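# Stack the standing pallet collar onto the seated one

## Task

Lift the pallet collar that is standing upright and set it squarely on the collar already resting on the pallet, so that at the end both collars sit fully home. Note for arm2: its hand_thumb_mcp goal is capped at +83.5 degrees for the whole episode (its hard stop is +109); any larger request is treated as +83.5 and hand_goal_thumb_mcp reports that value.

## Robot and tools

Setup: four identical Kinova Gen3 arms named arm1, arm2, arm3 and arm4. Each has seven joints, a right hand with index, middle and ring fingers plus a thumb, and a wrist camera. Two room cameras, cam_high and cam_low, are fixed. Everything shares one scene frame: origin on the floor, +z up, metres. Feet (base_link, each facing along its own +x): arm1 near (-0.433, -0.868, 0.754), arm2 near (0.215, -0.879, 0.770), arm3 near (0.998, -0.055, 0.792), arm4 near (-0.899, -0.147, 0.803). Reach is roughly 1.05 m from the joint1 axis.

Joint meanings: joint1_rad spins the whole arm about its foot (positive is clockwise from above; 0 points along the foot's facing). joint2_rad is the shoulder (0 upright, positive leans forward). joint3_rad and joint5_rad twist upper arm and forearm. joint4_rad is the elbow and joint6_rad the wrist bend (0 = straight). joint7_rad rolls the hand, positive counter-clockwise viewed from behind. Limits in radians: joints 1, 3, 5, 7 within ±6.283; joint2 ±2.249; joint4 ±2.579; joint6 ±2.099. A joint counts as arrived within 0.01 rad.

Hand axes (hand point, moves with the palm): +z runs out along straight fingers, +x crosses the palm away from the thumb, +y leaves the palm face. Hand keys hand_index_/middle_/ring_ with _mcp, _abd, _pip, _dip, and hand_thumb_cmc, _axl, _mcp, _ipl, each take a number from -1 to +1 scaled linearly between the hinge's two stops. Lower numbers curl fingers toward the palm; straight is about +0.75 (mcp), 0 (abd), +0.58 (pip), +0.70 (dip); thumb cmc toward -1 swings the thumb in front of the palm (flat beside it at about +0.71). Each hinge is an independent soft servo that squeezes harder the further its goal lies past the object surface. hand_current_limit (-1 to 1, maps 0 to 550 mA, starts +0.4) caps force; hand_speed (-0.96 to 1, starts -0.6) sets closing speed. Keys you omit keep their old goals, so a grip persists; resending the measured position slackens it. A motor drawing 495 mA or more for a cumulative 5 s shuts off for 10 s, so avoid squeezing at full current for long. Arm2's thumb_mcp goal cannot exceed +83.5 degrees.

Tool move: optional keys arm1..arm4 and cameras. Per robot give an object with joints, a dictionary of joint name to absolute target (radians for arm joints, the -1..1 scale for hand keys, not offsets), and optionally min_time_s (0.1 to 8 s, a lower bound on that robot's motion duration). All named motions begin together; one action lasts at most 15 s. Unnamed robots and joints get nothing new but may still be driving toward older targets. cameras is a list of names or ["all"]; [] gives none. Unknown keys make the call invalid; out-of-range numbers get it refused, and a refusal or a stop cancels the remaining move, wait and finished_scene calls in that reply. An empty move returns full state, all images and the scene number.

Tool wait: seconds from 0 to 10, optional cameras; nothing new is commanded. Tool zoom_image: camera plus region [x0, y0, x1, y1] in pixels of that camera's latest image (672x504, origin top-left, box at most 504 by 504). Tool finished_scene: scene, the current scene's number; irreversible, call only once the collars are seated and will stay so unattended.

Reading results: the move line reports per robot done or its worst status (for example time_out). joint_status per joint: done, off_target (resting away from target, may still push), time_out (target dropped, holds in place), not_followed (a separation check blocked the arm; it may retry later), limit_stop_at_motor_heat. joint_positions lists joints and hand hinges on their command scales; Joint velocities lists arm joints only, in rad/s. hand_state gives one word per hinge: moving, goal, blocked (pressing against something), overload. Each hinge also reports current in mA (positive pushes toward -1) and hand_goal values. Joint torques (N m, positive toward larger angle) and the flange force reveal contact and load. "as last shown" marks robots not commanded in that call. MOTOR HOT warns of heating; an OVER-TEMPERATURE FAULT lets the arm sag for 30 s or more.

Hazards: the arms do not stop on contact and keep pushing. Exceeding 104.5 N m on joints 1-4 or 51.3 N m on joints 5-7, or deviating over 5 degrees from the planned path, freezes that arm for 10 s (hand included). Never let two robots press together, including one hand closing on another's fingers; this ends the scene. Paths between postures can arc widely, so check clearances. The wrist mast protrudes on the palm side and can collide. Do not drop the collar, release it while moving, slam it, or knock anything off the work area or onto the floor. Loose objects may occasionally be nudged by outside pushes. Long stretched holds heat motors. Results may return before a big move finishes, and the scene keeps running while you compose replies.

Each tool is called after "Request:" as a command line: name --argument value for each argument, lists and objects as JSON in quotes; but a table of rows of numbers goes row by row, as --pt "numbers of a row", without its own name.

## Session

Request:
move

Scene clock: 0.00 s.
Joint torques (N m): no reading
Flange force (N): no reading
Joint velocities: within noise
arm1.joint_positions: joint1_rad=-0.337 joint2_rad=-0.479 joint3_rad=-0.113 joint4_rad=+1.427 joint5_rad=-0.052 joint6_rad=+1.976 joint7_rad=+1.664 hand_index_mcp=+0.753 hand_index_abd=+0.000 hand_index_pip=+0.577 hand_index_dip=+0.696 hand_middle_mcp=+0.753 hand_middle_abd=+0.000 hand_middle_pip=+0.577 hand_middle_dip=+0.696 hand_ring_mcp=+0.753 hand_ring_abd=+0.000 hand_ring_pip=+0.577 hand_ring_dip=+0.696 hand_thumb_cmc=+0.714 hand_thumb_axl=+0.677 hand_thumb_mcp=+0.226 hand_thumb_ipl=+0.168 hand_current_limit=+0.400 hand_speed=-0.600
arm1.joint_status: not commanded
arm1.hand_state: goal,goal,goal,goal,goal,goal,goal,goal,goal,goal,goal,goal,goal,goal,goal,goal
arm1.index_mcp_current_ma: 0
arm1.index_abd_current_ma: 0
arm1.index_pip_current_ma: 0
arm1.index_dip_current_ma: 0
arm1.middle_mcp_current_ma: 0
arm1.middle_abd_current_ma: 0
arm1.middle_pip_current_ma: 0
arm1.middle_dip_current_ma: 0
arm1.ring_mcp_current_ma: 0
arm1.ring_abd_current_ma: 0
arm1.ring_pip_current_ma: 0
arm1.ring_dip_current_ma: 0
arm1.thumb_cmc_current_ma: 0
arm1.thumb_axl_current_ma: 0
arm1.thumb_mcp_current_ma: 0
arm1.thumb_ipl_current_ma: 0
arm1.hand_goal_index_mcp: 0.754
arm1.hand_goal_index_abd: 0.000
arm1.hand_goal_index_pip: 0.576
arm1.hand_goal_index_dip: 0.696
arm1.hand_goal_middle_mcp: 0.754
arm1.hand_goal_middle_abd: 0.000
arm1.hand_goal_middle_pip: 0.576
arm1.hand_goal_middle_dip: 0.696
arm1.hand_goal_ring_mcp: 0.754
arm1.hand_goal_ring_abd: 0.000
arm1.hand_goal_ring_pip: 0.576
arm1.hand_goal_ring_dip: 0.696
arm1.hand_goal_thumb_cmc: 0.714
arm1.hand_goal_thumb_axl: 0.678
arm1.hand_goal_thumb_mcp: 0.226
arm1.hand_goal_thumb_ipl: 0.168
arm1.hand: x=-0.5677 y=-0.7722 z=+1.3032 quat_wxyz=(+0.066, -0.855, +0.508, +0.083) (m; scene frame)
arm2.joint_positions: joint1_rad=+0.109 joint2_rad=-0.462 joint3_rad=-0.047 joint4_rad=+1.466 joint5_rad=+0.016 joint6_rad=+2.064 joint7_rad=+1.644 hand_index_mcp=+0.753 hand_index_abd=+0.000 hand_index_pip=+0.577 hand_index_dip=+0.696 hand_middle_mcp=+0.753 hand_middle_abd=+0.000 hand_middle_pip=+0.577 hand_middle_dip=+0.696 hand_ring_mcp=+0.753 hand_ring_abd=+0.000 hand_ring_pip=+0.577 hand_ring_dip=+0.696 hand_thumb_cmc=+0.714 hand_thumb_axl=+0.677 hand_thumb_mcp=+0.226 hand_thumb_ipl=+0.168 hand_current_limit=+0.400 hand_speed=-0.600
arm2.joint_status: not commanded
arm2.hand_state: goal,goal,goal,goal,goal,goal,goal,goal,goal,goal,goal,goal,goal,goal,goal,goal
arm2.index_mcp_current_ma: 0
arm2.index_abd_current_ma: 0
arm2.index_pip_current_ma: 0
arm2.index_dip_current_ma: 0
arm2.middle_mcp_current_ma: 0
arm2.middle_abd_current_ma: 0
arm2.middle_pip_current_ma: 0
arm2.middle_dip_current_ma: 0
arm2.ring_mcp_current_ma: 0
arm2.ring_abd_current_ma: 0
arm2.ring_pip_current_ma: 0
arm2.ring_dip_current_ma: 0
arm2.thumb_cmc_current_ma: 0
arm2.thumb_axl_current_ma: 0
arm2.thumb_mcp_current_ma: 0
arm2.thumb_ipl_current_ma: 0
arm2.hand_goal_index_mcp: 0.754
arm2.hand_goal_index_abd: 0.000
arm2.hand_goal_index_pip: 0.576
arm2.hand_goal_index_dip: 0.696
arm2.hand_goal_middle_mcp: 0.754
arm2.hand_goal_middle_abd: 0.000
arm2.hand_goal_middle_pip: 0.576
arm2.hand_goal_middle_dip: 0.696
arm2.hand_goal_ring_mcp: 0.754
arm2.hand_goal_ring_abd: 0.000
arm2.hand_goal_ring_pip: 0.576
arm2.hand_goal_ring_dip: 0.696
arm2.hand_goal_thumb_cmc: 0.714
arm2.hand_goal_thumb_axl: 0.678
arm2.hand_goal_thumb_mcp: 0.226
arm2.hand_goal_thumb_ipl: 0.168
arm2.hand: x=+0.1480 y=-0.7649 z=+1.2985 quat_wxyz=(+0.038, -0.743, +0.668, +0.013) (m; scene frame)
arm3.joint_positions: joint1_rad=-0.295 joint2_rad=-0.388 joint3_rad=-0.070 joint4_rad=+1.502 joint5_rad=-0.026 joint6_rad=+1.967 joint7_rad=+1.758 hand_index_mcp=+0.753 hand_index_abd=+0.000 hand_index_pip=+0.577 hand_index_dip=+0.696 hand_middle_mcp=+0.753 hand_middle_abd=+0.000 hand_middle_pip=+0.577 hand_middle_dip=+0.696 hand_ring_mcp=+0.753 hand_ring_abd=+0.000 hand_ring_pip=+0.577 hand_ring_dip=+0.696 hand_thumb_cmc=+0.714 hand_thumb_axl=+0.677 hand_thumb_mcp=+0.226 hand_thumb_ipl=+0.168 hand_current_limit=+0.400 hand_speed=-0.600
arm3.joint_status: not commanded
arm3.hand_state: goal,goal,goal,goal,goal,goal,goal,goal,goal,goal,goal,goal,goal,goal,goal,goal
arm3.index_mcp_current_ma: 0
arm3.index_abd_current_ma: 0
arm3.index_pip_current_ma: 0
arm3.index_dip_current_ma: 0
arm3.middle_mcp_current_ma: 0
arm3.middle_abd_current_ma: 0
arm3.middle_pip_current_ma: 0
arm3.middle_dip_current_ma: 0
arm3.ring_mcp_current_ma: 0
arm3.ring_abd_current_ma: 0
arm3.ring_pip_current_ma: 0
arm3.ring_dip_current_ma: 0
arm3.thumb_cmc_current_ma: 0
arm3.thumb_axl_current_ma: 0
arm3.thumb_mcp_current_ma: 0
arm3.thumb_ipl_current_ma: 0
arm3.hand_goal_index_mcp: 0.754
arm3.hand_goal_index_abd: 0.000
arm3.hand_goal_index_pip: 0.576
arm3.hand_goal_index_dip: 0.696
arm3.hand_goal_middle_mcp: 0.754
arm3.hand_goal_middle_abd: 0.000
arm3.hand_goal_middle_pip: 0.576
arm3.hand_goal_middle_dip: 0.696
arm3.hand_goal_ring_mcp: 0.754
arm3.hand_goal_ring_abd: 0.000
arm3.hand_goal_ring_pip: 0.576
arm3.hand_goal_ring_dip: 0.696
arm3.hand_goal_thumb_cmc: 0.714
arm3.hand_goal_thumb_axl: 0.678
arm3.hand_goal_thumb_mcp: 0.226
arm3.hand_goal_thumb_ipl: 0.168
arm3.hand: x=+0.9041 y=-0.1958 z=+1.3027 quat_wxyz=(+0.004, +0.935, +0.353, -0.023) (m; scene frame)
arm4.joint_positions: joint1_rad=-0.433 joint2_rad=-0.493 joint3_rad=-0.050 joint4_rad=+1.511 joint5_rad=-0.064 joint6_rad=+1.973 joint7_rad=+1.780 hand_index_mcp=+0.753 hand_index_abd=+0.000 hand_index_pip=+0.577 hand_index_dip=+0.696 hand_middle_mcp=+0.753 hand_middle_abd=+0.000 hand_middle_pip=+0.577 hand_middle_dip=+0.696 hand_ring_mcp=+0.753 hand_ring_abd=+0.000 hand_ring_pip=+0.577 hand_ring_dip=+0.696 hand_thumb_cmc=+0.714 hand_thumb_axl=+0.677 hand_thumb_mcp=+0.226 hand_thumb_ipl=+0.168 hand_current_limit=+0.400 hand_speed=-0.600
arm4.joint_status: not commanded
arm4.hand_state: goal,goal,goal,goal,goal,goal,goal,goal,goal,goal,goal,goal,goal,goal,goal,goal
arm4.index_mcp_current_ma: 0
arm4.index_abd_current_ma: 0
arm4.index_pip_current_ma: 0
arm4.index_dip_current_ma: 0
arm4.middle_mcp_current_ma: 0
arm4.middle_abd_current_ma: 0
arm4.middle_pip_current_ma: 0
arm4.middle_dip_current_ma: 0
arm4.ring_mcp_current_ma: 0
arm4.ring_abd_current_ma: 0
arm4.ring_pip_current_ma: 0
arm4.ring_dip_current_ma: 0
arm4.thumb_cmc_current_ma: 0
arm4.thumb_axl_current_ma: 0
arm4.thumb_mcp_current_ma: 0
arm4.thumb_ipl_current_ma: 0
arm4.hand_goal_index_mcp: 0.754
arm4.hand_goal_index_abd: 0.000
arm4.hand_goal_index_pip: 0.576
arm4.hand_goal_index_dip: 0.696
arm4.hand_goal_middle_mcp: 0.754
arm4.hand_goal_middle_abd: 0.000
arm4.hand_goal_middle_pip: 0.576
arm4.hand_goal_middle_dip: 0.696
arm4.hand_goal_ring_mcp: 0.754
arm4.hand_goal_ring_abd: 0.000
arm4.hand_goal_ring_pip: 0.576
arm4.hand_goal_ring_dip: 0.696
arm4.hand_goal_thumb_cmc: 0.714
arm4.hand_goal_thumb_axl: 0.678
arm4.hand_goal_thumb_mcp: 0.226
arm4.hand_goal_thumb_ipl: 0.168
arm4.hand: x=-0.8127 y=-0.0355 z=+1.3298 quat_wxyz=(+0.078, -0.238, +0.968, +0.017) (m; scene frame)
pictures: arm1_cam_wrist, arm2_cam_wrist, arm3_cam_wrist, arm4_cam_wrist, cam_high, cam_low

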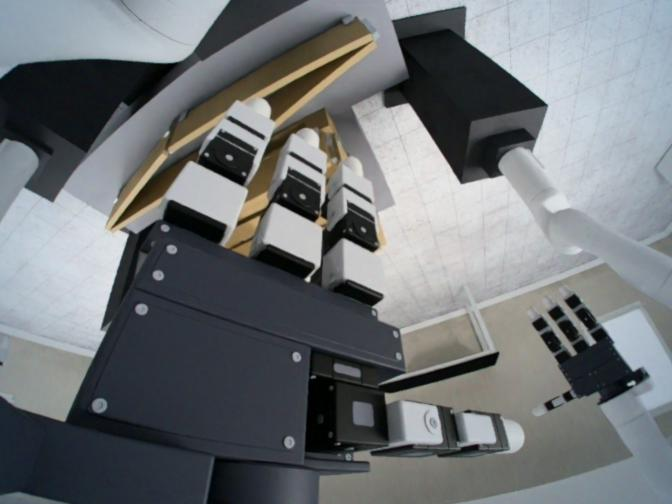

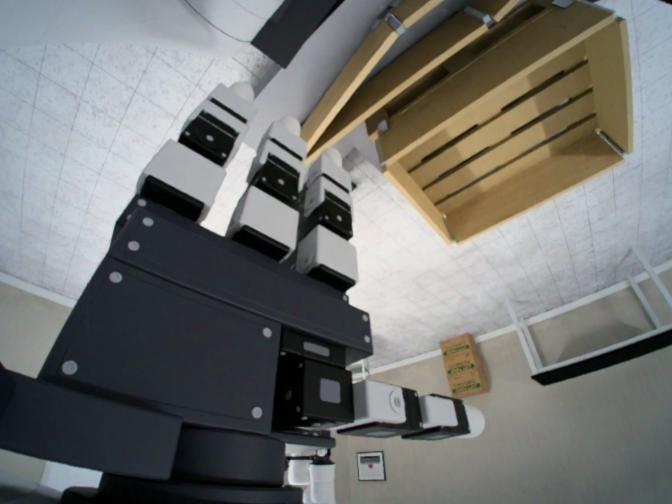

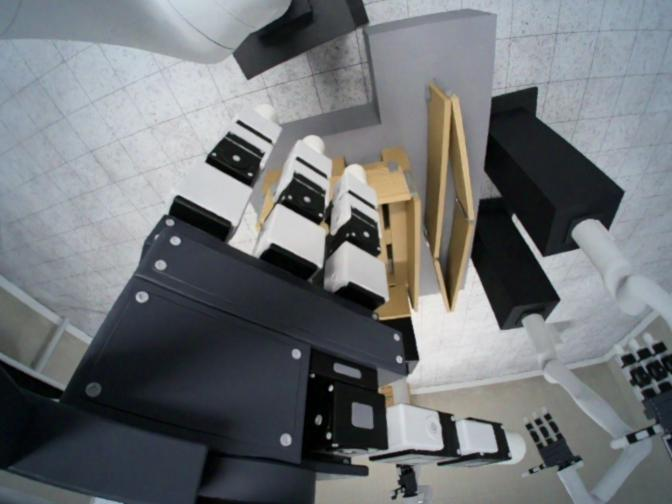

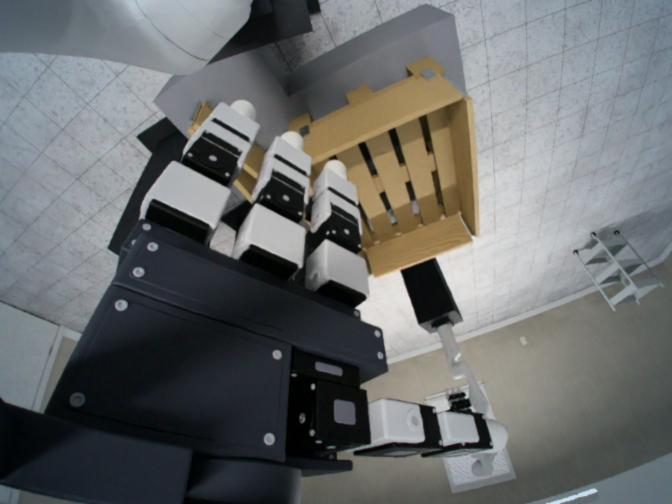

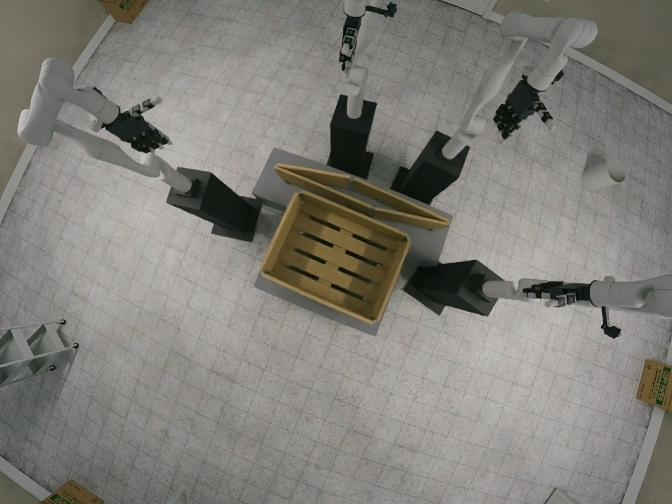

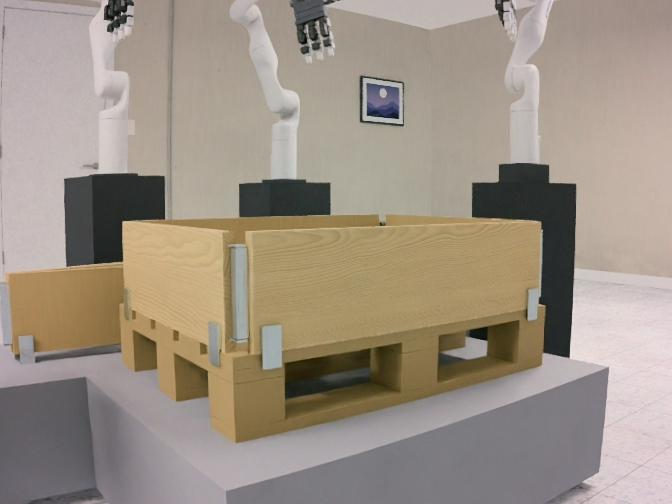

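Request:
zoom_image --camera "cam_high" --region '[250, 130, 470, 250]'

Request:
zoom_image --camera "arm3_cam_wrist" --region '[360, 0, 540, 330]'

Request:
zoom_image --camera "arm1_cam_wrist" --region '[80, 0, 400, 270]'

Request:
zoom_image --camera "arm2_cam_wrist" --region '[280, 0, 672, 270]'

Request:
zoom_image --camera "arm4_cam_wrist" --region '[130, 40, 500, 300]'

Scaled by 2.291 from the camera's 672x504 image, which has a finer 960x720 frame.

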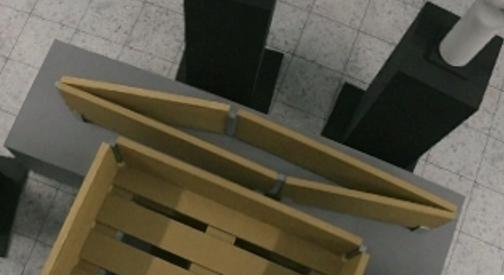

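Scaled by 1.527 from the camera's 672x504 image, which has a finer 960x720 frame.

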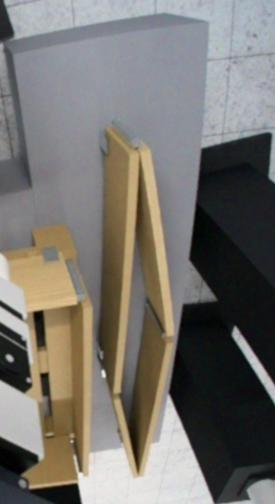

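Scaled by 1.575 from the camera's 672x504 image, which has a finer 960x720 frame.

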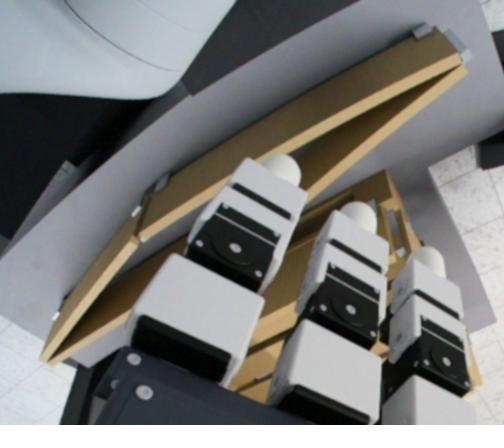

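Scaled by 1.286 from the camera's 672x504 image, which has a finer 960x720 frame.

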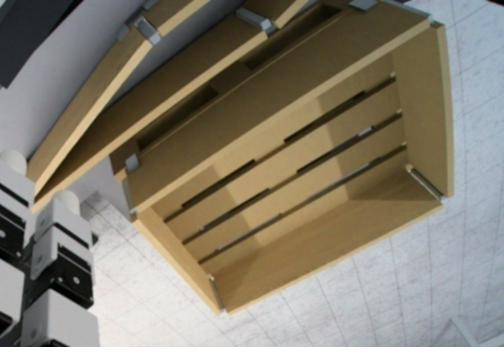

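Scaled by 1.362 from the camera's 672x504 image, which has a finer 960x720 frame.

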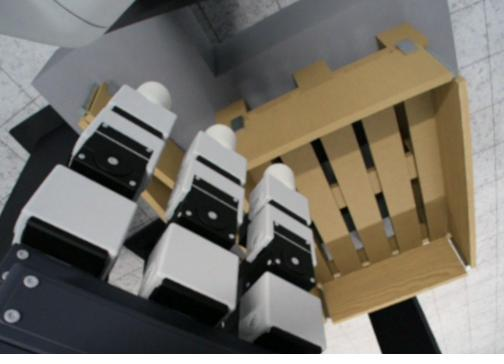

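Request:
move --arm1 '{"joints":{"joint1_rad":0.35,"joint2_rad":0.35,"joint3_rad":0,"joint4_rad":2.0,"joint5_rad":0,"joint6_rad":0.7916,"joint7_rad":0.8845,"hand_index_mcp":0.97,"hand_middle_mcp":0.97,"hand_ring_mcp":0.97,"hand_index_pip":0.95,"hand_middle_pip":0.95,"hand_ring_pip":0.95,"hand_index_dip":0.95,"hand_middle_dip":0.95,"hand_ring_dip":0.95,"hand_thumb_cmc":0.95,"hand_thumb_mcp":-0.562},"min_time_s":4}' --arm2 '{"joints":{"joint1_rad":-0.4,"joint2_rad":0.35,"joint3_rad":0,"joint4_rad":2.0,"joint5_rad":0,"joint6_rad":0.7916,"joint7_rad":2.5055,"hand_index_abd":-0.62,"hand_middle_abd":-0.62,"hand_ring_abd":-0.64,"hand_thumb_cmc":0.95,"hand_thumb_mcp":-0.562},"min_time_s":4}' --arm3 '{"joints":{"joint1_rad":-0.4702,"joint2_rad":0.35,"joint3_rad":0,"joint4_rad":2.0,"joint5_rad":0,"joint6_rad":0.7916,"joint7_rad":0.9385,"hand_index_mcp":0.97,"hand_middle_mcp":0.97,"hand_ring_mcp":0.97,"hand_index_pip":0.95,"hand_middle_pip":0.95,"hand_ring_pip":0.95,"hand_index_dip":0.95,"hand_middle_dip":0.95,"hand_ring_dip":0.95,"hand_thumb_cmc":0.95,"hand_thumb_mcp":-0.562},"min_time_s":4}' --arm4 '{"joints":{"joint1_rad":0.2453,"joint2_rad":0.35,"joint3_rad":0,"joint4_rad":2.0,"joint5_rad":0,"joint6_rad":0.7916,"joint7_rad":-1.091,"hand_index_mcp":0.97,"hand_middle_mcp":0.97,"hand_ring_mcp":0.97,"hand_index_pip":0.95,"hand_middle_pip":0.95,"hand_ring_pip":0.95,"hand_index_dip":0.95,"hand_middle_dip":0.95,"hand_ring_dip":0.95,"hand_thumb_cmc":0.95,"hand_thumb_mcp":-0.562},"min_time_s":4}' --cameras '["cam_high"]'

Request:
move --arm2 '{"joints":{"joint1_rad":-0.5289,"joint2_rad":0.7458,"joint4_rad":1.816,"joint6_rad":0.5798,"joint7_rad":2.5055},"min_time_s":4}' --arm3 '{"joints":{"joint2_rad":1.0153,"joint4_rad":1.205,"joint6_rad":0.9214},"min_time_s":4}' --arm4 '{"joints":{"joint2_rad":0.8599,"joint4_rad":1.7124,"joint6_rad":0.5693},"min_time_s":4}'

Request:
move --arm1 '{"joints":{"joint1_rad":0.8208,"joint2_rad":0.6128,"joint4_rad":2.0719,"joint6_rad":0.4569,"joint7_rad":0.8845},"min_time_s":4}' --cameras '["all"]'

Scene clock: 139.93 s.
Joint torques (N m): arm1=[0.43 -14.98 0.98 -6.67 0.37 -0.04 -0.41] | arm2=[-0.68 -12.61 0.43 -4.72 -0.19 0.04 -0.46] | arm3=[0.7 -13.87 0.5 -5.54 0.09 -0.04 -0.24] | arm4=[0.93 -11.8 -0.04 -5.66 0.61 0.32 -0.11]
Flange force (N): arm1=[-1.8 1.3 5.0] | arm2=[0.3 -4.7 -2.2] | arm3=[-2.0 2.7 1.2] | arm4=[0.4 -2.0 -0.3]
move: arm1 done; arm2 off_target; arm3 off_target; arm4 off_target
Joint velocities: within noise
arm1.joint_positions: joint1_rad=+0.350 joint2_rad=+0.350 joint3_rad=+0.000 joint4_rad=+2.000 joint5_rad=+0.000 joint6_rad=+0.792 joint7_rad=+0.884 hand_index_mcp=+0.959 hand_index_abd=+0.000 hand_index_pip=+0.943 hand_index_dip=+0.947 hand_middle_mcp=+0.959 hand_middle_abd=+0.000 hand_middle_pip=+0.943 hand_middle_dip=+0.947 hand_ring_mcp=+0.959 hand_ring_abd=+0.000 hand_ring_pip=+0.943 hand_ring_dip=+0.947 hand_thumb_cmc=+0.943 hand_thumb_axl=+0.678 hand_thumb_mcp=-0.543 hand_thumb_ipl=+0.168 hand_current_limit=+0.400 hand_speed=-0.600
arm1.joint_status: all done
arm1.hand_state: goal,goal,goal,goal,goal,goal,goal,goal,goal,goal,goal,goal,goal,goal,goal,goal
arm1.index_mcp_current_ma: -25
arm1.index_abd_current_ma: 0
arm1.index_pip_current_ma: -12
arm1.index_dip_current_ma: -5
arm1.middle_mcp_current_ma: -25
arm1.middle_abd_current_ma: 0
arm1.middle_pip_current_ma: -12
arm1.middle_dip_current_ma: -5
arm1.ring_mcp_current_ma: -25
arm1.ring_abd_current_ma: 0
arm1.ring_pip_current_ma: -13
arm1.ring_dip_current_ma: -5
arm1.thumb_cmc_current_ma: -13
arm1.thumb_axl_current_ma: 0
arm1.thumb_mcp_current_ma: 65
arm1.thumb_ipl_current_ma: 0
arm1.hand_goal_index_mcp: 0.970
arm1.hand_goal_index_abd: 0.000
arm1.hand_goal_index_pip: 0.950
arm1.hand_goal_index_dip: 0.950
arm1.hand_goal_middle_mcp: 0.970
arm1.hand_goal_middle_abd: 0.000
arm1.hand_goal_middle_pip: 0.950
arm1.hand_goal_middle_dip: 0.950
arm1.hand_goal_ring_mcp: 0.970
arm1.hand_goal_ring_abd: 0.000
arm1.hand_goal_ring_pip: 0.950
arm1.hand_goal_ring_dip: 0.950
arm1.hand_goal_thumb_cmc: 0.950
arm1.hand_goal_thumb_axl: 0.678
arm1.hand_goal_thumb_mcp: -0.562
arm1.hand_goal_thumb_ipl: 0.168
arm1.hand: x=-0.2807 y=-0.4550 z=+0.9114 quat_wxyz=(+0.000, -0.233, +0.972, -0.001) (m; scene frame)
arm2.joint_positions: joint1_rad=-0.400 joint2_rad=+0.350 joint3_rad=+0.000 joint4_rad=+2.000 joint5_rad=+0.000 joint6_rad=+0.792 joint7_rad=+2.505 hand_index_mcp=+0.753 hand_index_abd=-0.612 hand_index_pip=+0.577 hand_index_dip=+0.696 hand_middle_mcp=+0.753 hand_middle_abd=-0.611 hand_middle_pip=+0.577 hand_middle_dip=+0.696 hand_ring_mcp=+0.753 hand_ring_abd=-0.633 hand_ring_pip=+0.577 hand_ring_dip=+0.696 hand_thumb_cmc=+0.944 hand_thumb_axl=+0.678 hand_thumb_mcp=-0.542 hand_thumb_ipl=+0.168 hand_current_limit=+0.400 hand_speed=-0.600
arm2.joint_status: hand_thumb_mcp off_target (ended at -0.542, target -0.562); the others done
arm2.hand_state: goal,goal,goal,goal,goal,goal,goal,goal,goal,goal,goal,goal,goal,goal,blocked,goal
arm2.index_mcp_current_ma: -1
arm2.index_abd_current_ma: 14
arm2.index_pip_current_ma: 1
arm2.index_dip_current_ma: 0
arm2.middle_mcp_current_ma: -1
arm2.middle_abd_current_ma: 16
arm2.middle_pip_current_ma: 1
arm2.middle_dip_current_ma: 0
arm2.ring_mcp_current_ma: -1
arm2.ring_abd_current_ma: 13
arm2.ring_pip_current_ma: 1
arm2.ring_dip_current_ma: 0
arm2.thumb_cmc_current_ma: -14
arm2.thumb_axl_current_ma: 0
arm2.thumb_mcp_current_ma: 73
arm2.thumb_ipl_current_ma: 0
arm2.hand_goal_index_mcp: 0.754
arm2.hand_goal_index_abd: -0.620
arm2.hand_goal_index_pip: 0.576
arm2.hand_goal_index_dip: 0.696
arm2.hand_goal_middle_mcp: 0.754
arm2.hand_goal_middle_abd: -0.620
arm2.hand_goal_middle_pip: 0.576
arm2.hand_goal_middle_dip: 0.696
arm2.hand_goal_ring_mcp: 0.754
arm2.hand_goal_ring_abd: -0.640
arm2.hand_goal_ring_pip: 0.576
arm2.hand_goal_ring_dip: 0.696
arm2.hand_goal_thumb_cmc: 0.950
arm2.hand_goal_thumb_axl: 0.678
arm2.hand_goal_thumb_mcp: -0.562
arm2.hand_goal_thumb_ipl: 0.168
arm2.hand: x=+0.0246 y=-0.6264 z=+0.9283 quat_wxyz=(+0.000, -0.998, +0.064, +0.000) (m; scene frame)
arm3.joint_positions: joint1_rad=-0.470 joint2_rad=+0.350 joint3_rad=+0.000 joint4_rad=+2.000 joint5_rad=+0.000 joint6_rad=+0.792 joint7_rad=+0.939 hand_index_mcp=+0.959 hand_index_abd=+0.000 hand_index_pip=+0.944 hand_index_dip=+0.946 hand_middle_mcp=+0.961 hand_middle_abd=+0.000 hand_middle_pip=+0.943 hand_middle_dip=+0.947 hand_ring_mcp=+0.958 hand_ring_abd=+0.000 hand_ring_pip=+0.943 hand_ring_dip=+0.947 hand_thumb_cmc=+0.943 hand_thumb_axl=+0.678 hand_thumb_mcp=-0.542 hand_thumb_ipl=+0.168 hand_current_limit=+0.400 hand_speed=-0.600
arm3.joint_status: hand_thumb_mcp off_target (ended at -0.542, target -0.562); the others done
arm3.hand_state: goal,goal,goal,goal,goal,goal,goal,goal,goal,goal,goal,goal,goal,goal,blocked,goal
arm3.index_mcp_current_ma: -5
arm3.index_abd_current_ma: 0
arm3.index_pip_current_ma: -2
arm3.index_dip_current_ma: -1
arm3.middle_mcp_current_ma: -4
arm3.middle_abd_current_ma: 0
arm3.middle_pip_current_ma: -2
arm3.middle_dip_current_ma: -1
arm3.ring_mcp_current_ma: -6
arm3.ring_abd_current_ma: 0
arm3.ring_pip_current_ma: -2
arm3.ring_dip_current_ma: -1
arm3.thumb_cmc_current_ma: -2
arm3.thumb_axl_current_ma: 0
arm3.thumb_mcp_current_ma: 21
arm3.thumb_ipl_current_ma: 0
arm3.hand_goal_index_mcp: 0.970
arm3.hand_goal_index_abd: 0.000
arm3.hand_goal_index_pip: 0.950
arm3.hand_goal_index_dip: 0.950
arm3.hand_goal_middle_mcp: 0.970
arm3.hand_goal_middle_abd: 0.000
arm3.hand_goal_middle_pip: 0.950
arm3.hand_goal_middle_dip: 0.950
arm3.hand_goal_ring_mcp: 0.970
arm3.hand_goal_ring_abd: 0.000
arm3.hand_goal_ring_pip: 0.950
arm3.hand_goal_ring_dip: 0.950
arm3.hand_goal_thumb_cmc: 0.950
arm3.hand_goal_thumb_axl: 0.678
arm3.hand_goal_thumb_mcp: -0.562
arm3.hand_goal_thumb_ipl: 0.168
arm3.hand: x=+0.6626 y=-0.3381 z=+0.9450 quat_wxyz=(-0.002, +1.000, +0.000, +0.006) (m; scene frame)
arm4.joint_positions: joint1_rad=+0.245 joint2_rad=+0.350 joint3_rad=+0.000 joint4_rad=+2.000 joint5_rad=+0.000 joint6_rad=+0.792 joint7_rad=-1.091 hand_index_mcp=+0.960 hand_index_abd=+0.000 hand_index_pip=+0.943 hand_index_dip=+0.947 hand_middle_mcp=+0.960 hand_middle_abd=+0.000 hand_middle_pip=+0.943 hand_middle_dip=+0.947 hand_ring_mcp=+0.960 hand_ring_abd=+0.000 hand_ring_pip=+0.944 hand_ring_dip=+0.947 hand_thumb_cmc=+0.944 hand_thumb_axl=+0.678 hand_thumb_mcp=-0.541 hand_thumb_ipl=+0.168 hand_current_limit=+0.400 hand_speed=-0.600
arm4.joint_status: hand_thumb_mcp off_target (ended at -0.541, target -0.562); the others done
arm4.hand_state: goal,goal,goal,goal,goal,goal,goal,goal,goal,goal,goal,goal,goal,goal,blocked,goal
arm4.index_mcp_current_ma: -4
arm4.index_abd_current_ma: 0
arm4.index_pip_current_ma: -2
arm4.index_dip_current_ma: -1
arm4.middle_mcp_current_ma: -4
arm4.middle_abd_current_ma: 0
arm4.middle_pip_current_ma: -2
arm4.middle_dip_current_ma: -1
arm4.ring_mcp_current_ma: -5
arm4.ring_abd_current_ma: 0
arm4.ring_pip_current_ma: -2
arm4.ring_dip_current_ma: -1
arm4.thumb_cmc_current_ma: -2
arm4.thumb_axl_current_ma: 0
arm4.thumb_mcp_current_ma: 22
arm4.thumb_ipl_current_ma: 0
arm4.hand_goal_index_mcp: 0.970
arm4.hand_goal_index_abd: 0.000
arm4.hand_goal_index_pip: 0.950
arm4.hand_goal_index_dip: 0.950
arm4.hand_goal_middle_mcp: 0.970
arm4.hand_goal_middle_abd: 0.000
arm4.hand_goal_middle_pip: 0.950
arm4.hand_goal_middle_dip: 0.950
arm4.hand_goal_ring_mcp: 0.970
arm4.hand_goal_ring_abd: 0.000
arm4.hand_goal_ring_pip: 0.950
arm4.hand_goal_ring_dip: 0.950
arm4.hand_goal_thumb_cmc: 0.950
arm4.hand_goal_thumb_axl: 0.678
arm4.hand_goal_thumb_mcp: -0.562
arm4.hand_goal_thumb_ipl: 0.168
arm4.hand: x=-0.6082 y=-0.4236 z=+0.9629 quat_wxyz=(+0.000, +1.000, +0.000, +0.004) (m; scene frame)
pictures: cam_high

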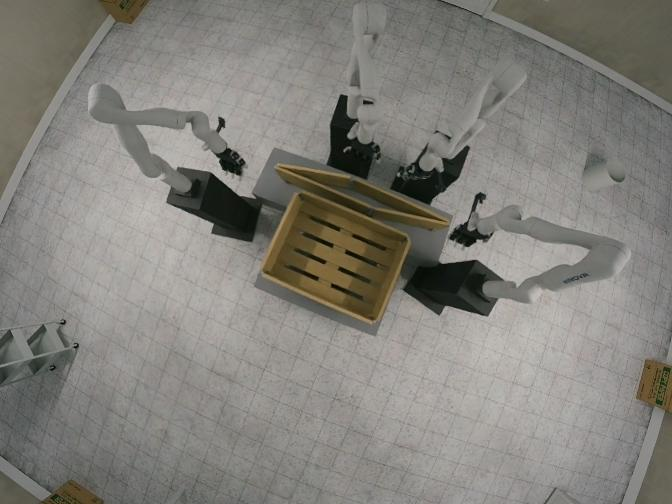

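Scene clock: 144.27 s.
Joint torques (N m): arm1=[0.44 -14.97 0.94 -6.72 0.34 -0.01 -0.4] | arm2=[-0.67 -17.85 0.57 -3.41 -0.18 0.04 -0.45] | arm3=[0.63 -24.83 0.77 -6.2 0.11 -0.03 -0.22] | arm4=[0.83 -18.81 0.14 -4.1 0.63 0.31 -0.06]
Flange force (N): arm1=[-1.6 1.2 5.1] | arm2=[-0.2 -5.0 -0.8] | arm3=[-4.0 3.7 2.1] | arm4=[1.6 -1.6 0.5]
move: arm2 done; arm3 done; arm4 done
Joint velocities: within noise
arm1: as last shown
arm2.joint_positions: joint1_rad=-0.529 joint2_rad=+0.746 joint3_rad=+0.000 joint4_rad=+1.816 joint5_rad=+0.000 joint6_rad=+0.580 joint7_rad=+2.505 hand_index_mcp=+0.753 hand_index_abd=-0.612 hand_index_pip=+0.577 hand_index_dip=+0.696 hand_middle_mcp=+0.753 hand_middle_abd=-0.611 hand_middle_pip=+0.577 hand_middle_dip=+0.696 hand_ring_mcp=+0.753 hand_ring_abd=-0.633 hand_ring_pip=+0.577 hand_ring_dip=+0.696 hand_thumb_cmc=+0.944 hand_thumb_axl=+0.678 hand_thumb_mcp=-0.542 hand_thumb_ipl=+0.168 hand_current_limit=+0.400 hand_speed=-0.600
arm2.joint_status: all done
arm2.hand_state: goal,goal,goal,goal,goal,goal,goal,goal,goal,goal,goal,goal,goal,goal,blocked,goal
arm2.index_mcp_current_ma: -1
arm2.index_abd_current_ma: 14
arm2.index_pip_current_ma: 1
arm2.index_dip_current_ma: 0
arm2.middle_mcp_current_ma: -1
arm2.middle_abd_current_ma: 16
arm2.middle_pip_current_ma: 1
arm2.middle_dip_current_ma: 0
arm2.ring_mcp_current_ma: -1
arm2.ring_abd_current_ma: 13
arm2.ring_pip_current_ma: 1
arm2.ring_dip_current_ma: 0
arm2.thumb_cmc_current_ma: -14
arm2.thumb_axl_current_ma: 0
arm2.thumb_mcp_current_ma: 73
arm2.thumb_ipl_current_ma: 0
arm2.hand_goal_index_mcp: 0.754
arm2.hand_goal_index_abd: -0.620
arm2.hand_goal_index_pip: 0.576
arm2.hand_goal_index_dip: 0.696
arm2.hand_goal_middle_mcp: 0.754
arm2.hand_goal_middle_abd: -0.620
arm2.hand_goal_middle_pip: 0.576
arm2.hand_goal_middle_dip: 0.696
arm2.hand_goal_ring_mcp: 0.754
arm2.hand_goal_ring_abd: -0.640
arm2.hand_goal_ring_pip: 0.576
arm2.hand_goal_ring_dip: 0.696
arm2.hand_goal_thumb_cmc: 0.950
arm2.hand_goal_thumb_axl: 0.678
arm2.hand_goal_thumb_mcp: -0.562
arm2.hand_goal_thumb_ipl: 0.168
arm2.hand: x=-0.0596 y=-0.5807 z=+0.8001 quat_wxyz=(+0.000, -1.000, +0.000, +0.000) (m; scene frame)
arm3.joint_positions: joint1_rad=-0.470 joint2_rad=+1.015 joint3_rad=+0.000 joint4_rad=+1.205 joint5_rad=+0.000 joint6_rad=+0.921 joint7_rad=+0.939 hand_index_mcp=+0.959 hand_index_abd=+0.000 hand_index_pip=+0.944 hand_index_dip=+0.946 hand_middle_mcp=+0.961 hand_middle_abd=+0.000 hand_middle_pip=+0.943 hand_middle_dip=+0.947 hand_ring_mcp=+0.958 hand_ring_abd=+0.000 hand_ring_pip=+0.943 hand_ring_dip=+0.947 hand_thumb_cmc=+0.943 hand_thumb_axl=+0.678 hand_thumb_mcp=-0.542 hand_thumb_ipl=+0.168 hand_current_limit=+0.400 hand_speed=-0.600
arm3.joint_status: all done
arm3.hand_state: goal,goal,goal,goal,goal,goal,goal,goal,goal,goal,goal,goal,goal,goal,blocked,goal
arm3.index_mcp_current_ma: -5
arm3.index_abd_current_ma: 0
arm3.index_pip_current_ma: -2
arm3.index_dip_current_ma: -1
arm3.middle_mcp_current_ma: -4
arm3.middle_abd_current_ma: 0
arm3.middle_pip_current_ma: -2
arm3.middle_dip_current_ma: -1
arm3.ring_mcp_current_ma: -6
arm3.ring_abd_current_ma: 0
arm3.ring_pip_current_ma: -2
arm3.ring_dip_current_ma: -1
arm3.thumb_cmc_current_ma: -2
arm3.thumb_axl_current_ma: 0
arm3.thumb_mcp_current_ma: 21
arm3.thumb_ipl_current_ma: 0
arm3.hand_goal_index_mcp: 0.970
arm3.hand_goal_index_abd: 0.000
arm3.hand_goal_index_pip: 0.950
arm3.hand_goal_index_dip: 0.950
arm3.hand_goal_middle_mcp: 0.970
arm3.hand_goal_middle_abd: 0.000
arm3.hand_goal_middle_pip: 0.950
arm3.hand_goal_middle_dip: 0.950
arm3.hand_goal_ring_mcp: 0.970
arm3.hand_goal_ring_abd: 0.000
arm3.hand_goal_ring_pip: 0.950
arm3.hand_goal_ring_dip: 0.950
arm3.hand_goal_thumb_cmc: 0.950
arm3.hand_goal_thumb_axl: 0.678
arm3.hand_goal_thumb_mcp: -0.562
arm3.hand_goal_thumb_ipl: 0.168
arm3.hand: x=+0.4709 y=-0.4794 z=+0.7996 quat_wxyz=(-0.002, +1.000, +0.000, +0.006) (m; scene frame)
arm4.joint_positions: joint1_rad=+0.245 joint2_rad=+0.860 joint3_rad=+0.000 joint4_rad=+1.712 joint5_rad=+0.000 joint6_rad=+0.569 joint7_rad=-1.091 hand_index_mcp=+0.960 hand_index_abd=+0.000 hand_index_pip=+0.943 hand_index_dip=+0.947 hand_middle_mcp=+0.960 hand_middle_abd=+0.000 hand_middle_pip=+0.943 hand_middle_dip=+0.947 hand_ring_mcp=+0.960 hand_ring_abd=+0.000 hand_ring_pip=+0.944 hand_ring_dip=+0.947 hand_thumb_cmc=+0.944 hand_thumb_axl=+0.678 hand_thumb_mcp=-0.541 hand_thumb_ipl=+0.168 hand_current_limit=+0.400 hand_speed=-0.600
arm4.joint_status: all done
arm4.hand_state: goal,goal,goal,goal,goal,goal,goal,goal,goal,goal,goal,goal,goal,goal,blocked,goal
arm4.index_mcp_current_ma: -4
arm4.index_abd_current_ma: 0
arm4.index_pip_current_ma: -2
arm4.index_dip_current_ma: -1
arm4.middle_mcp_current_ma: -4
arm4.middle_abd_current_ma: 0
arm4.middle_pip_current_ma: -2
arm4.middle_dip_current_ma: -1
arm4.ring_mcp_current_ma: -5
arm4.ring_abd_current_ma: 0
arm4.ring_pip_current_ma: -2
arm4.ring_dip_current_ma: -1
arm4.thumb_cmc_current_ma: -2
arm4.thumb_axl_current_ma: 0
arm4.thumb_mcp_current_ma: 22
arm4.thumb_ipl_current_ma: 0
arm4.hand_goal_index_mcp: 0.970
arm4.hand_goal_index_abd: 0.000
arm4.hand_goal_index_pip: 0.950
arm4.hand_goal_index_dip: 0.950
arm4.hand_goal_middle_mcp: 0.970
arm4.hand_goal_middle_abd: 0.000
arm4.hand_goal_middle_pip: 0.950
arm4.hand_goal_middle_dip: 0.950
arm4.hand_goal_ring_mcp: 0.970
arm4.hand_goal_ring_abd: 0.000
arm4.hand_goal_ring_pip: 0.950
arm4.hand_goal_ring_dip: 0.950
arm4.hand_goal_thumb_cmc: 0.950
arm4.hand_goal_thumb_axl: 0.678
arm4.hand_goal_thumb_mcp: -0.562
arm4.hand_goal_thumb_ipl: 0.168
arm4.hand: x=-0.5002 y=-0.4791 z=+0.7991 quat_wxyz=(+0.000, +1.000, +0.000, +0.004) (m; scene frame)
pictures: none

Scene clock: 148.60 s.
Joint torques (N m): arm1=[0.46 -17.28 1.07 -4.33 0.36 -0.03 -0.39] | arm2=[-0.64 -17.87 0.58 -3.43 -0.18 0.06 -0.46] | arm3=[0.86 -24.86 0.73 -6.2 0.12 -0.02 -0.24] | arm4=[0.88 -18.79 0.14 -4.08 0.62 0.26 -0.05]
Flange force (N): arm1=[-0.5 0.7 5.8] | arm2=[-0.2 -4.8 -0.7] | arm3=[-3.8 4.0 2.2] | arm4=[1.8 -1.6 0.4]
move: arm1 done
Joint velocities: within noise
arm1.joint_positions: joint1_rad=+0.821 joint2_rad=+0.613 joint3_rad=+0.000 joint4_rad=+2.072 joint5_rad=+0.000 joint6_rad=+0.457 joint7_rad=+0.884 hand_index_mcp=+0.959 hand_index_abd=+0.000 hand_index_pip=+0.943 hand_index_dip=+0.947 hand_middle_mcp=+0.959 hand_middle_abd=+0.000 hand_middle_pip=+0.943 hand_middle_dip=+0.947 hand_ring_mcp=+0.959 hand_ring_abd=+0.000 hand_ring_pip=+0.943 hand_ring_dip=+0.947 hand_thumb_cmc=+0.943 hand_thumb_axl=+0.678 hand_thumb_mcp=-0.543 hand_thumb_ipl=+0.168 hand_current_limit=+0.400 hand_speed=-0.600
arm1.joint_status: all done
arm1.hand_state: goal,goal,goal,goal,goal,goal,goal,goal,goal,goal,goal,goal,goal,goal,goal,goal
arm1.index_mcp_current_ma: -25
arm1.index_abd_current_ma: 0
arm1.index_pip_current_ma: -12
arm1.index_dip_current_ma: -5
arm1.middle_mcp_current_ma: -25
arm1.middle_abd_current_ma: 0
arm1.middle_pip_current_ma: -12
arm1.middle_dip_current_ma: -5
arm1.ring_mcp_current_ma: -25
arm1.ring_abd_current_ma: 0
arm1.ring_pip_current_ma: -13
arm1.ring_dip_current_ma: -5
arm1.thumb_cmc_current_ma: -13
arm1.thumb_axl_current_ma: 0
arm1.thumb_mcp_current_ma: 65
arm1.thumb_ipl_current_ma: 0
arm1.hand_goal_index_mcp: 0.970
arm1.hand_goal_index_abd: 0.000
arm1.hand_goal_index_pip: 0.950
arm1.hand_goal_index_dip: 0.950
arm1.hand_goal_middle_mcp: 0.970
arm1.hand_goal_middle_abd: 0.000
arm1.hand_goal_middle_pip: 0.950
arm1.hand_goal_middle_dip: 0.950
arm1.hand_goal_ring_mcp: 0.970
arm1.hand_goal_ring_abd: 0.000
arm1.hand_goal_ring_pip: 0.950
arm1.hand_goal_ring_dip: 0.950
arm1.hand_goal_thumb_cmc: 0.950
arm1.hand_goal_thumb_axl: 0.678
arm1.hand_goal_thumb_mcp: -0.562
arm1.hand_goal_thumb_ipl: 0.168
arm1.hand: x=-0.1001 y=-0.5611 z=+0.7994 quat_wxyz=(+0.000, +0.000, +1.000, -0.001) (m; scene frame)
arm2, arm3, arm4: as last shown
pictures: arm1_cam_wrist, arm2_cam_wrist, arm3_cam_wrist, arm4_cam_wrist, cam_high, cam_low

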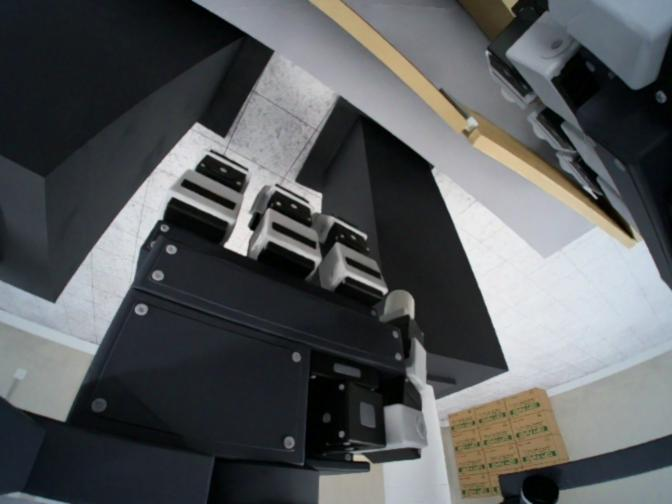

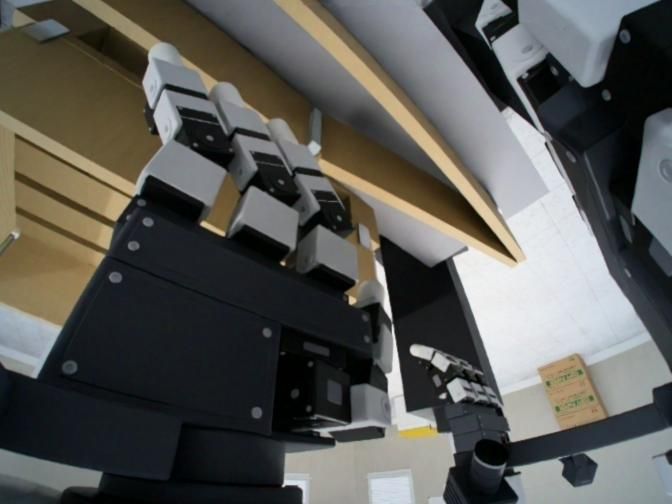

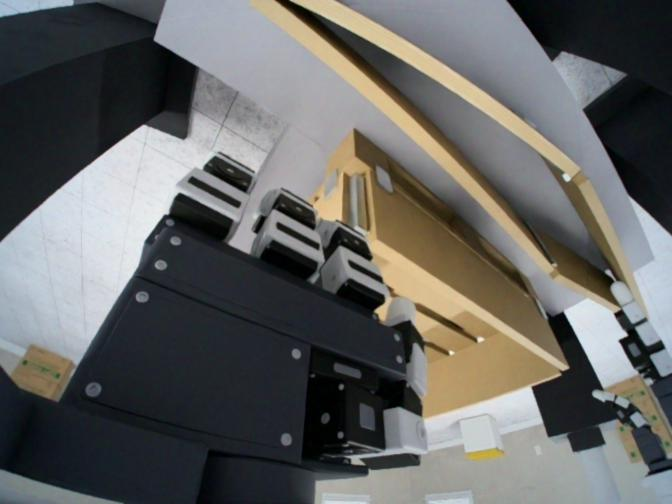

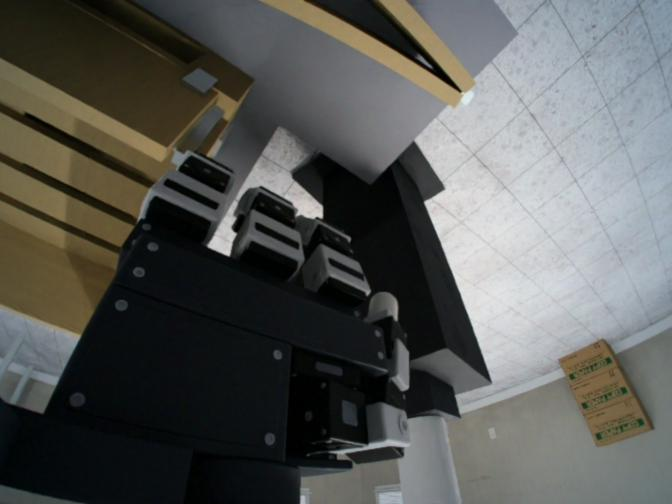

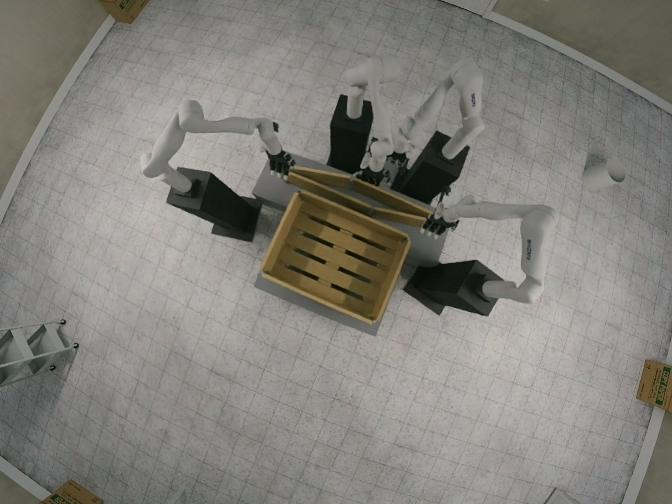

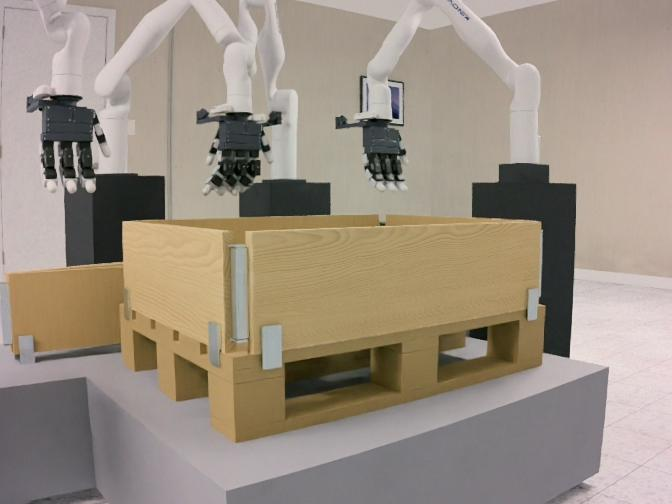

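Request:
zoom_image --camera "arm1_cam_wrist" --region '[300, 0, 650, 260]'

Request:
zoom_image --camera "arm2_cam_wrist" --region '[260, 0, 560, 300]'

Request:
zoom_image --camera "arm3_cam_wrist" --region '[240, 0, 660, 330]'

Request:
zoom_image --camera "arm4_cam_wrist" --region '[130, 0, 530, 200]'

Scaled by 1.440 from the camera's 672x504 image, which has a finer 960x720 frame.

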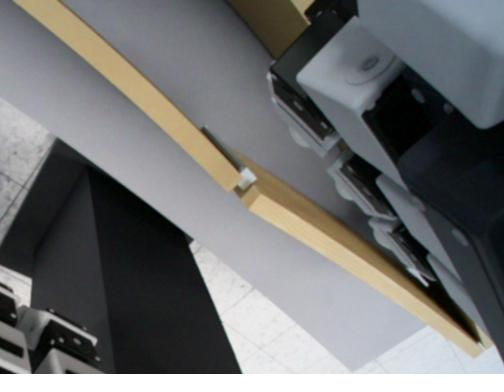

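Scaled by 1.680 from the camera's 672x504 image, which has a finer 960x720 frame.

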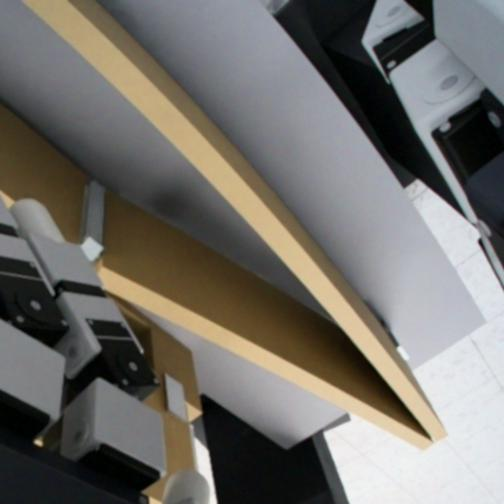

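Scaled by 1.200 from the camera's 672x504 image, which has a finer 960x720 frame.

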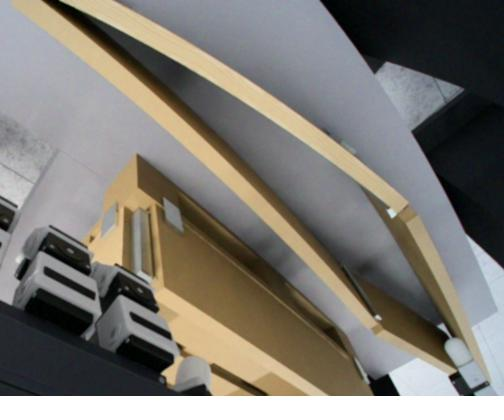

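Scaled by 1.260 from the camera's 672x504 image, which has a finer 960x720 frame.

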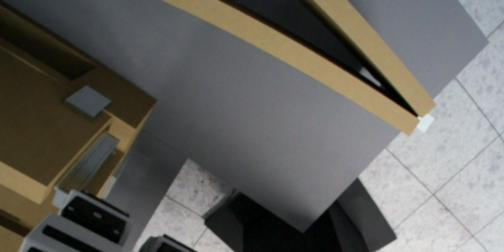

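Request:
zoom_image --camera "arm1_cam_wrist" --region '[300, 0, 420, 90]'

Request:
zoom_image --camera "arm1_cam_wrist" --region '[430, 90, 530, 165]'

Request:
zoom_image --camera "arm3_cam_wrist" --region '[520, 140, 660, 320]'

Request:
zoom_image --camera "arm3_cam_wrist" --region '[250, 0, 400, 110]'

Request:
zoom_image --camera "arm4_cam_wrist" --region '[380, 0, 500, 120]'

Request:
zoom_image --camera "arm2_cam_wrist" --region '[260, 80, 360, 220]'

Request:
zoom_image --camera "arm2_cam_wrist" --region '[440, 150, 560, 290]'

Scaled by 4.200 from the camera's 672x504 image, which has a finer 960x720 frame.

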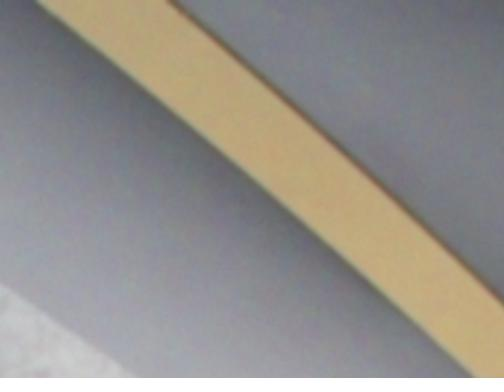

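Scaled by 5.040 from the camera's 672x504 image, which has a finer 960x720 frame.

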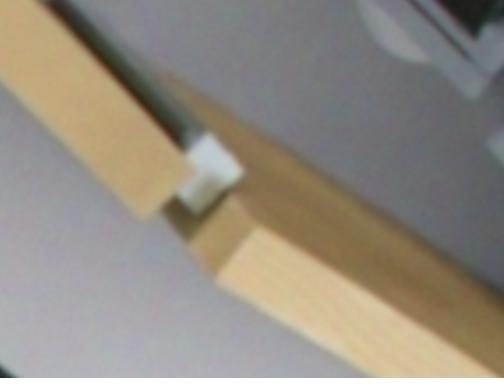

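Scaled by 2.800 from the camera's 672x504 image, which has a finer 960x720 frame.

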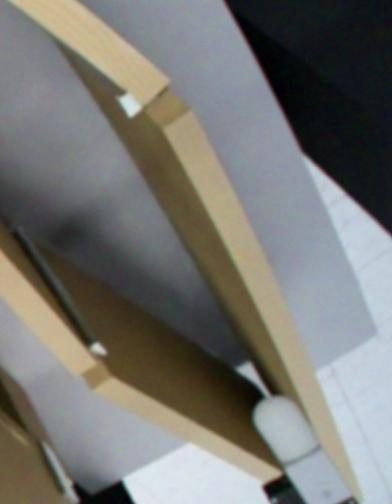

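Scaled by 3.360 from the camera's 672x504 image, which has a finer 960x720 frame.

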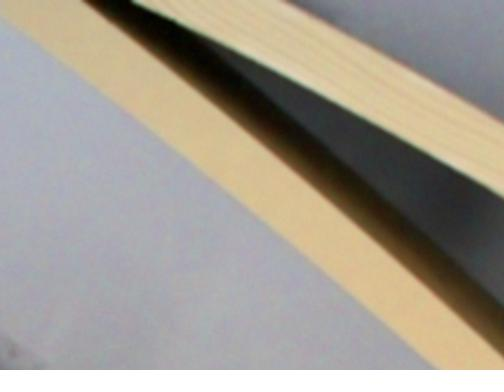

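Scaled by 4.200 from the camera's 672x504 image, which has a finer 960x720 frame.

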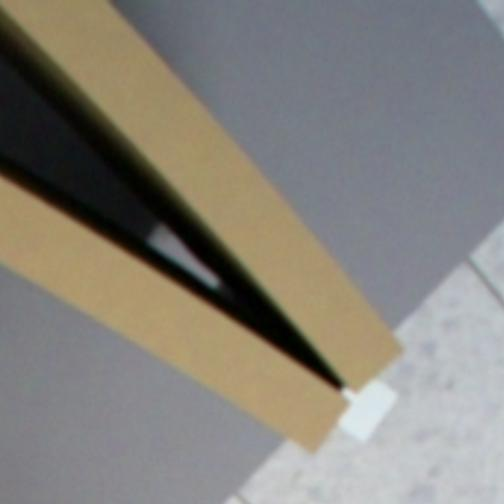

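Scaled by 3.600 from the camera's 672x504 image, which has a finer 960x720 frame.

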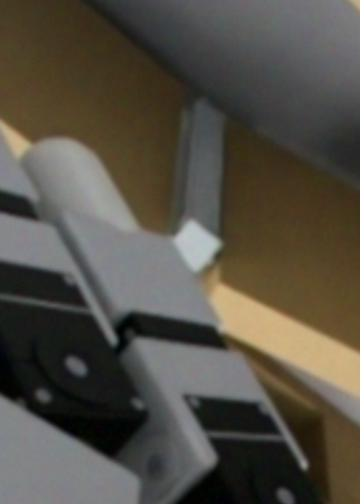

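Scaled by 3.600 from the camera's 672x504 image, which has a finer 960x720 frame.

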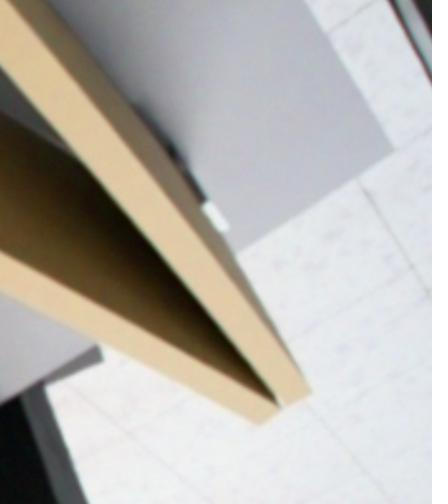

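Request:
zoom_image --camera "arm4_cam_wrist" --region '[100, 30, 290, 190]'

Request:
zoom_image --camera "arm3_cam_wrist" --region '[300, 110, 600, 420]'

Request:
zoom_image --camera "arm2_cam_wrist" --region '[0, 0, 240, 260]'

Request:
zoom_image --camera "cam_high" --region '[255, 180, 425, 330]'

Scaled by 2.653 from the camera's 672x504 image, which has a finer 960x720 frame.

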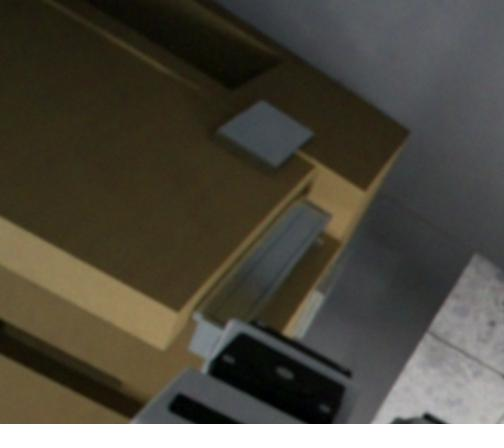

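Scaled by 1.626 from the camera's 672x504 image, which has a finer 960x720 frame.

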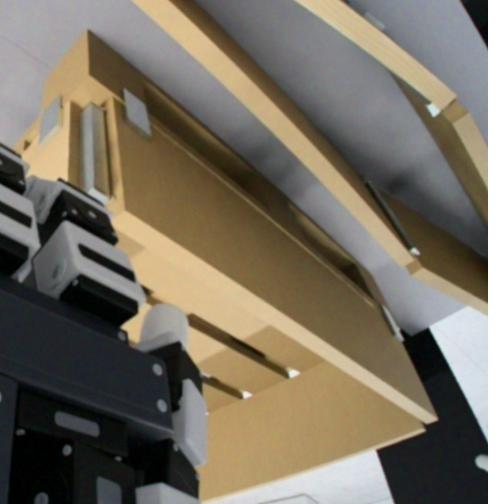

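Scaled by 1.938 from the camera's 672x504 image, which has a finer 960x720 frame.

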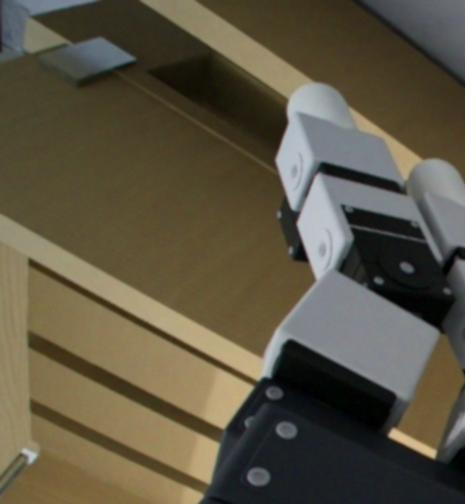

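Scaled by 2.965 from the camera's 672x504 image, which has a finer 960x720 frame.

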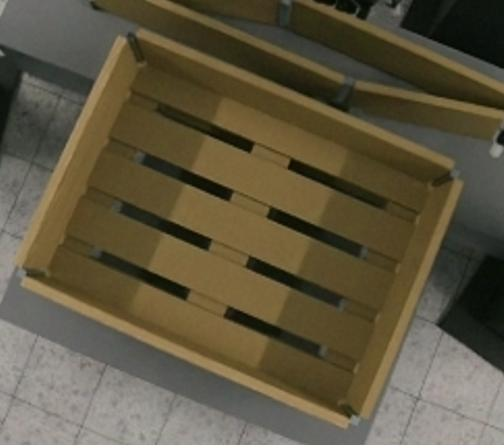

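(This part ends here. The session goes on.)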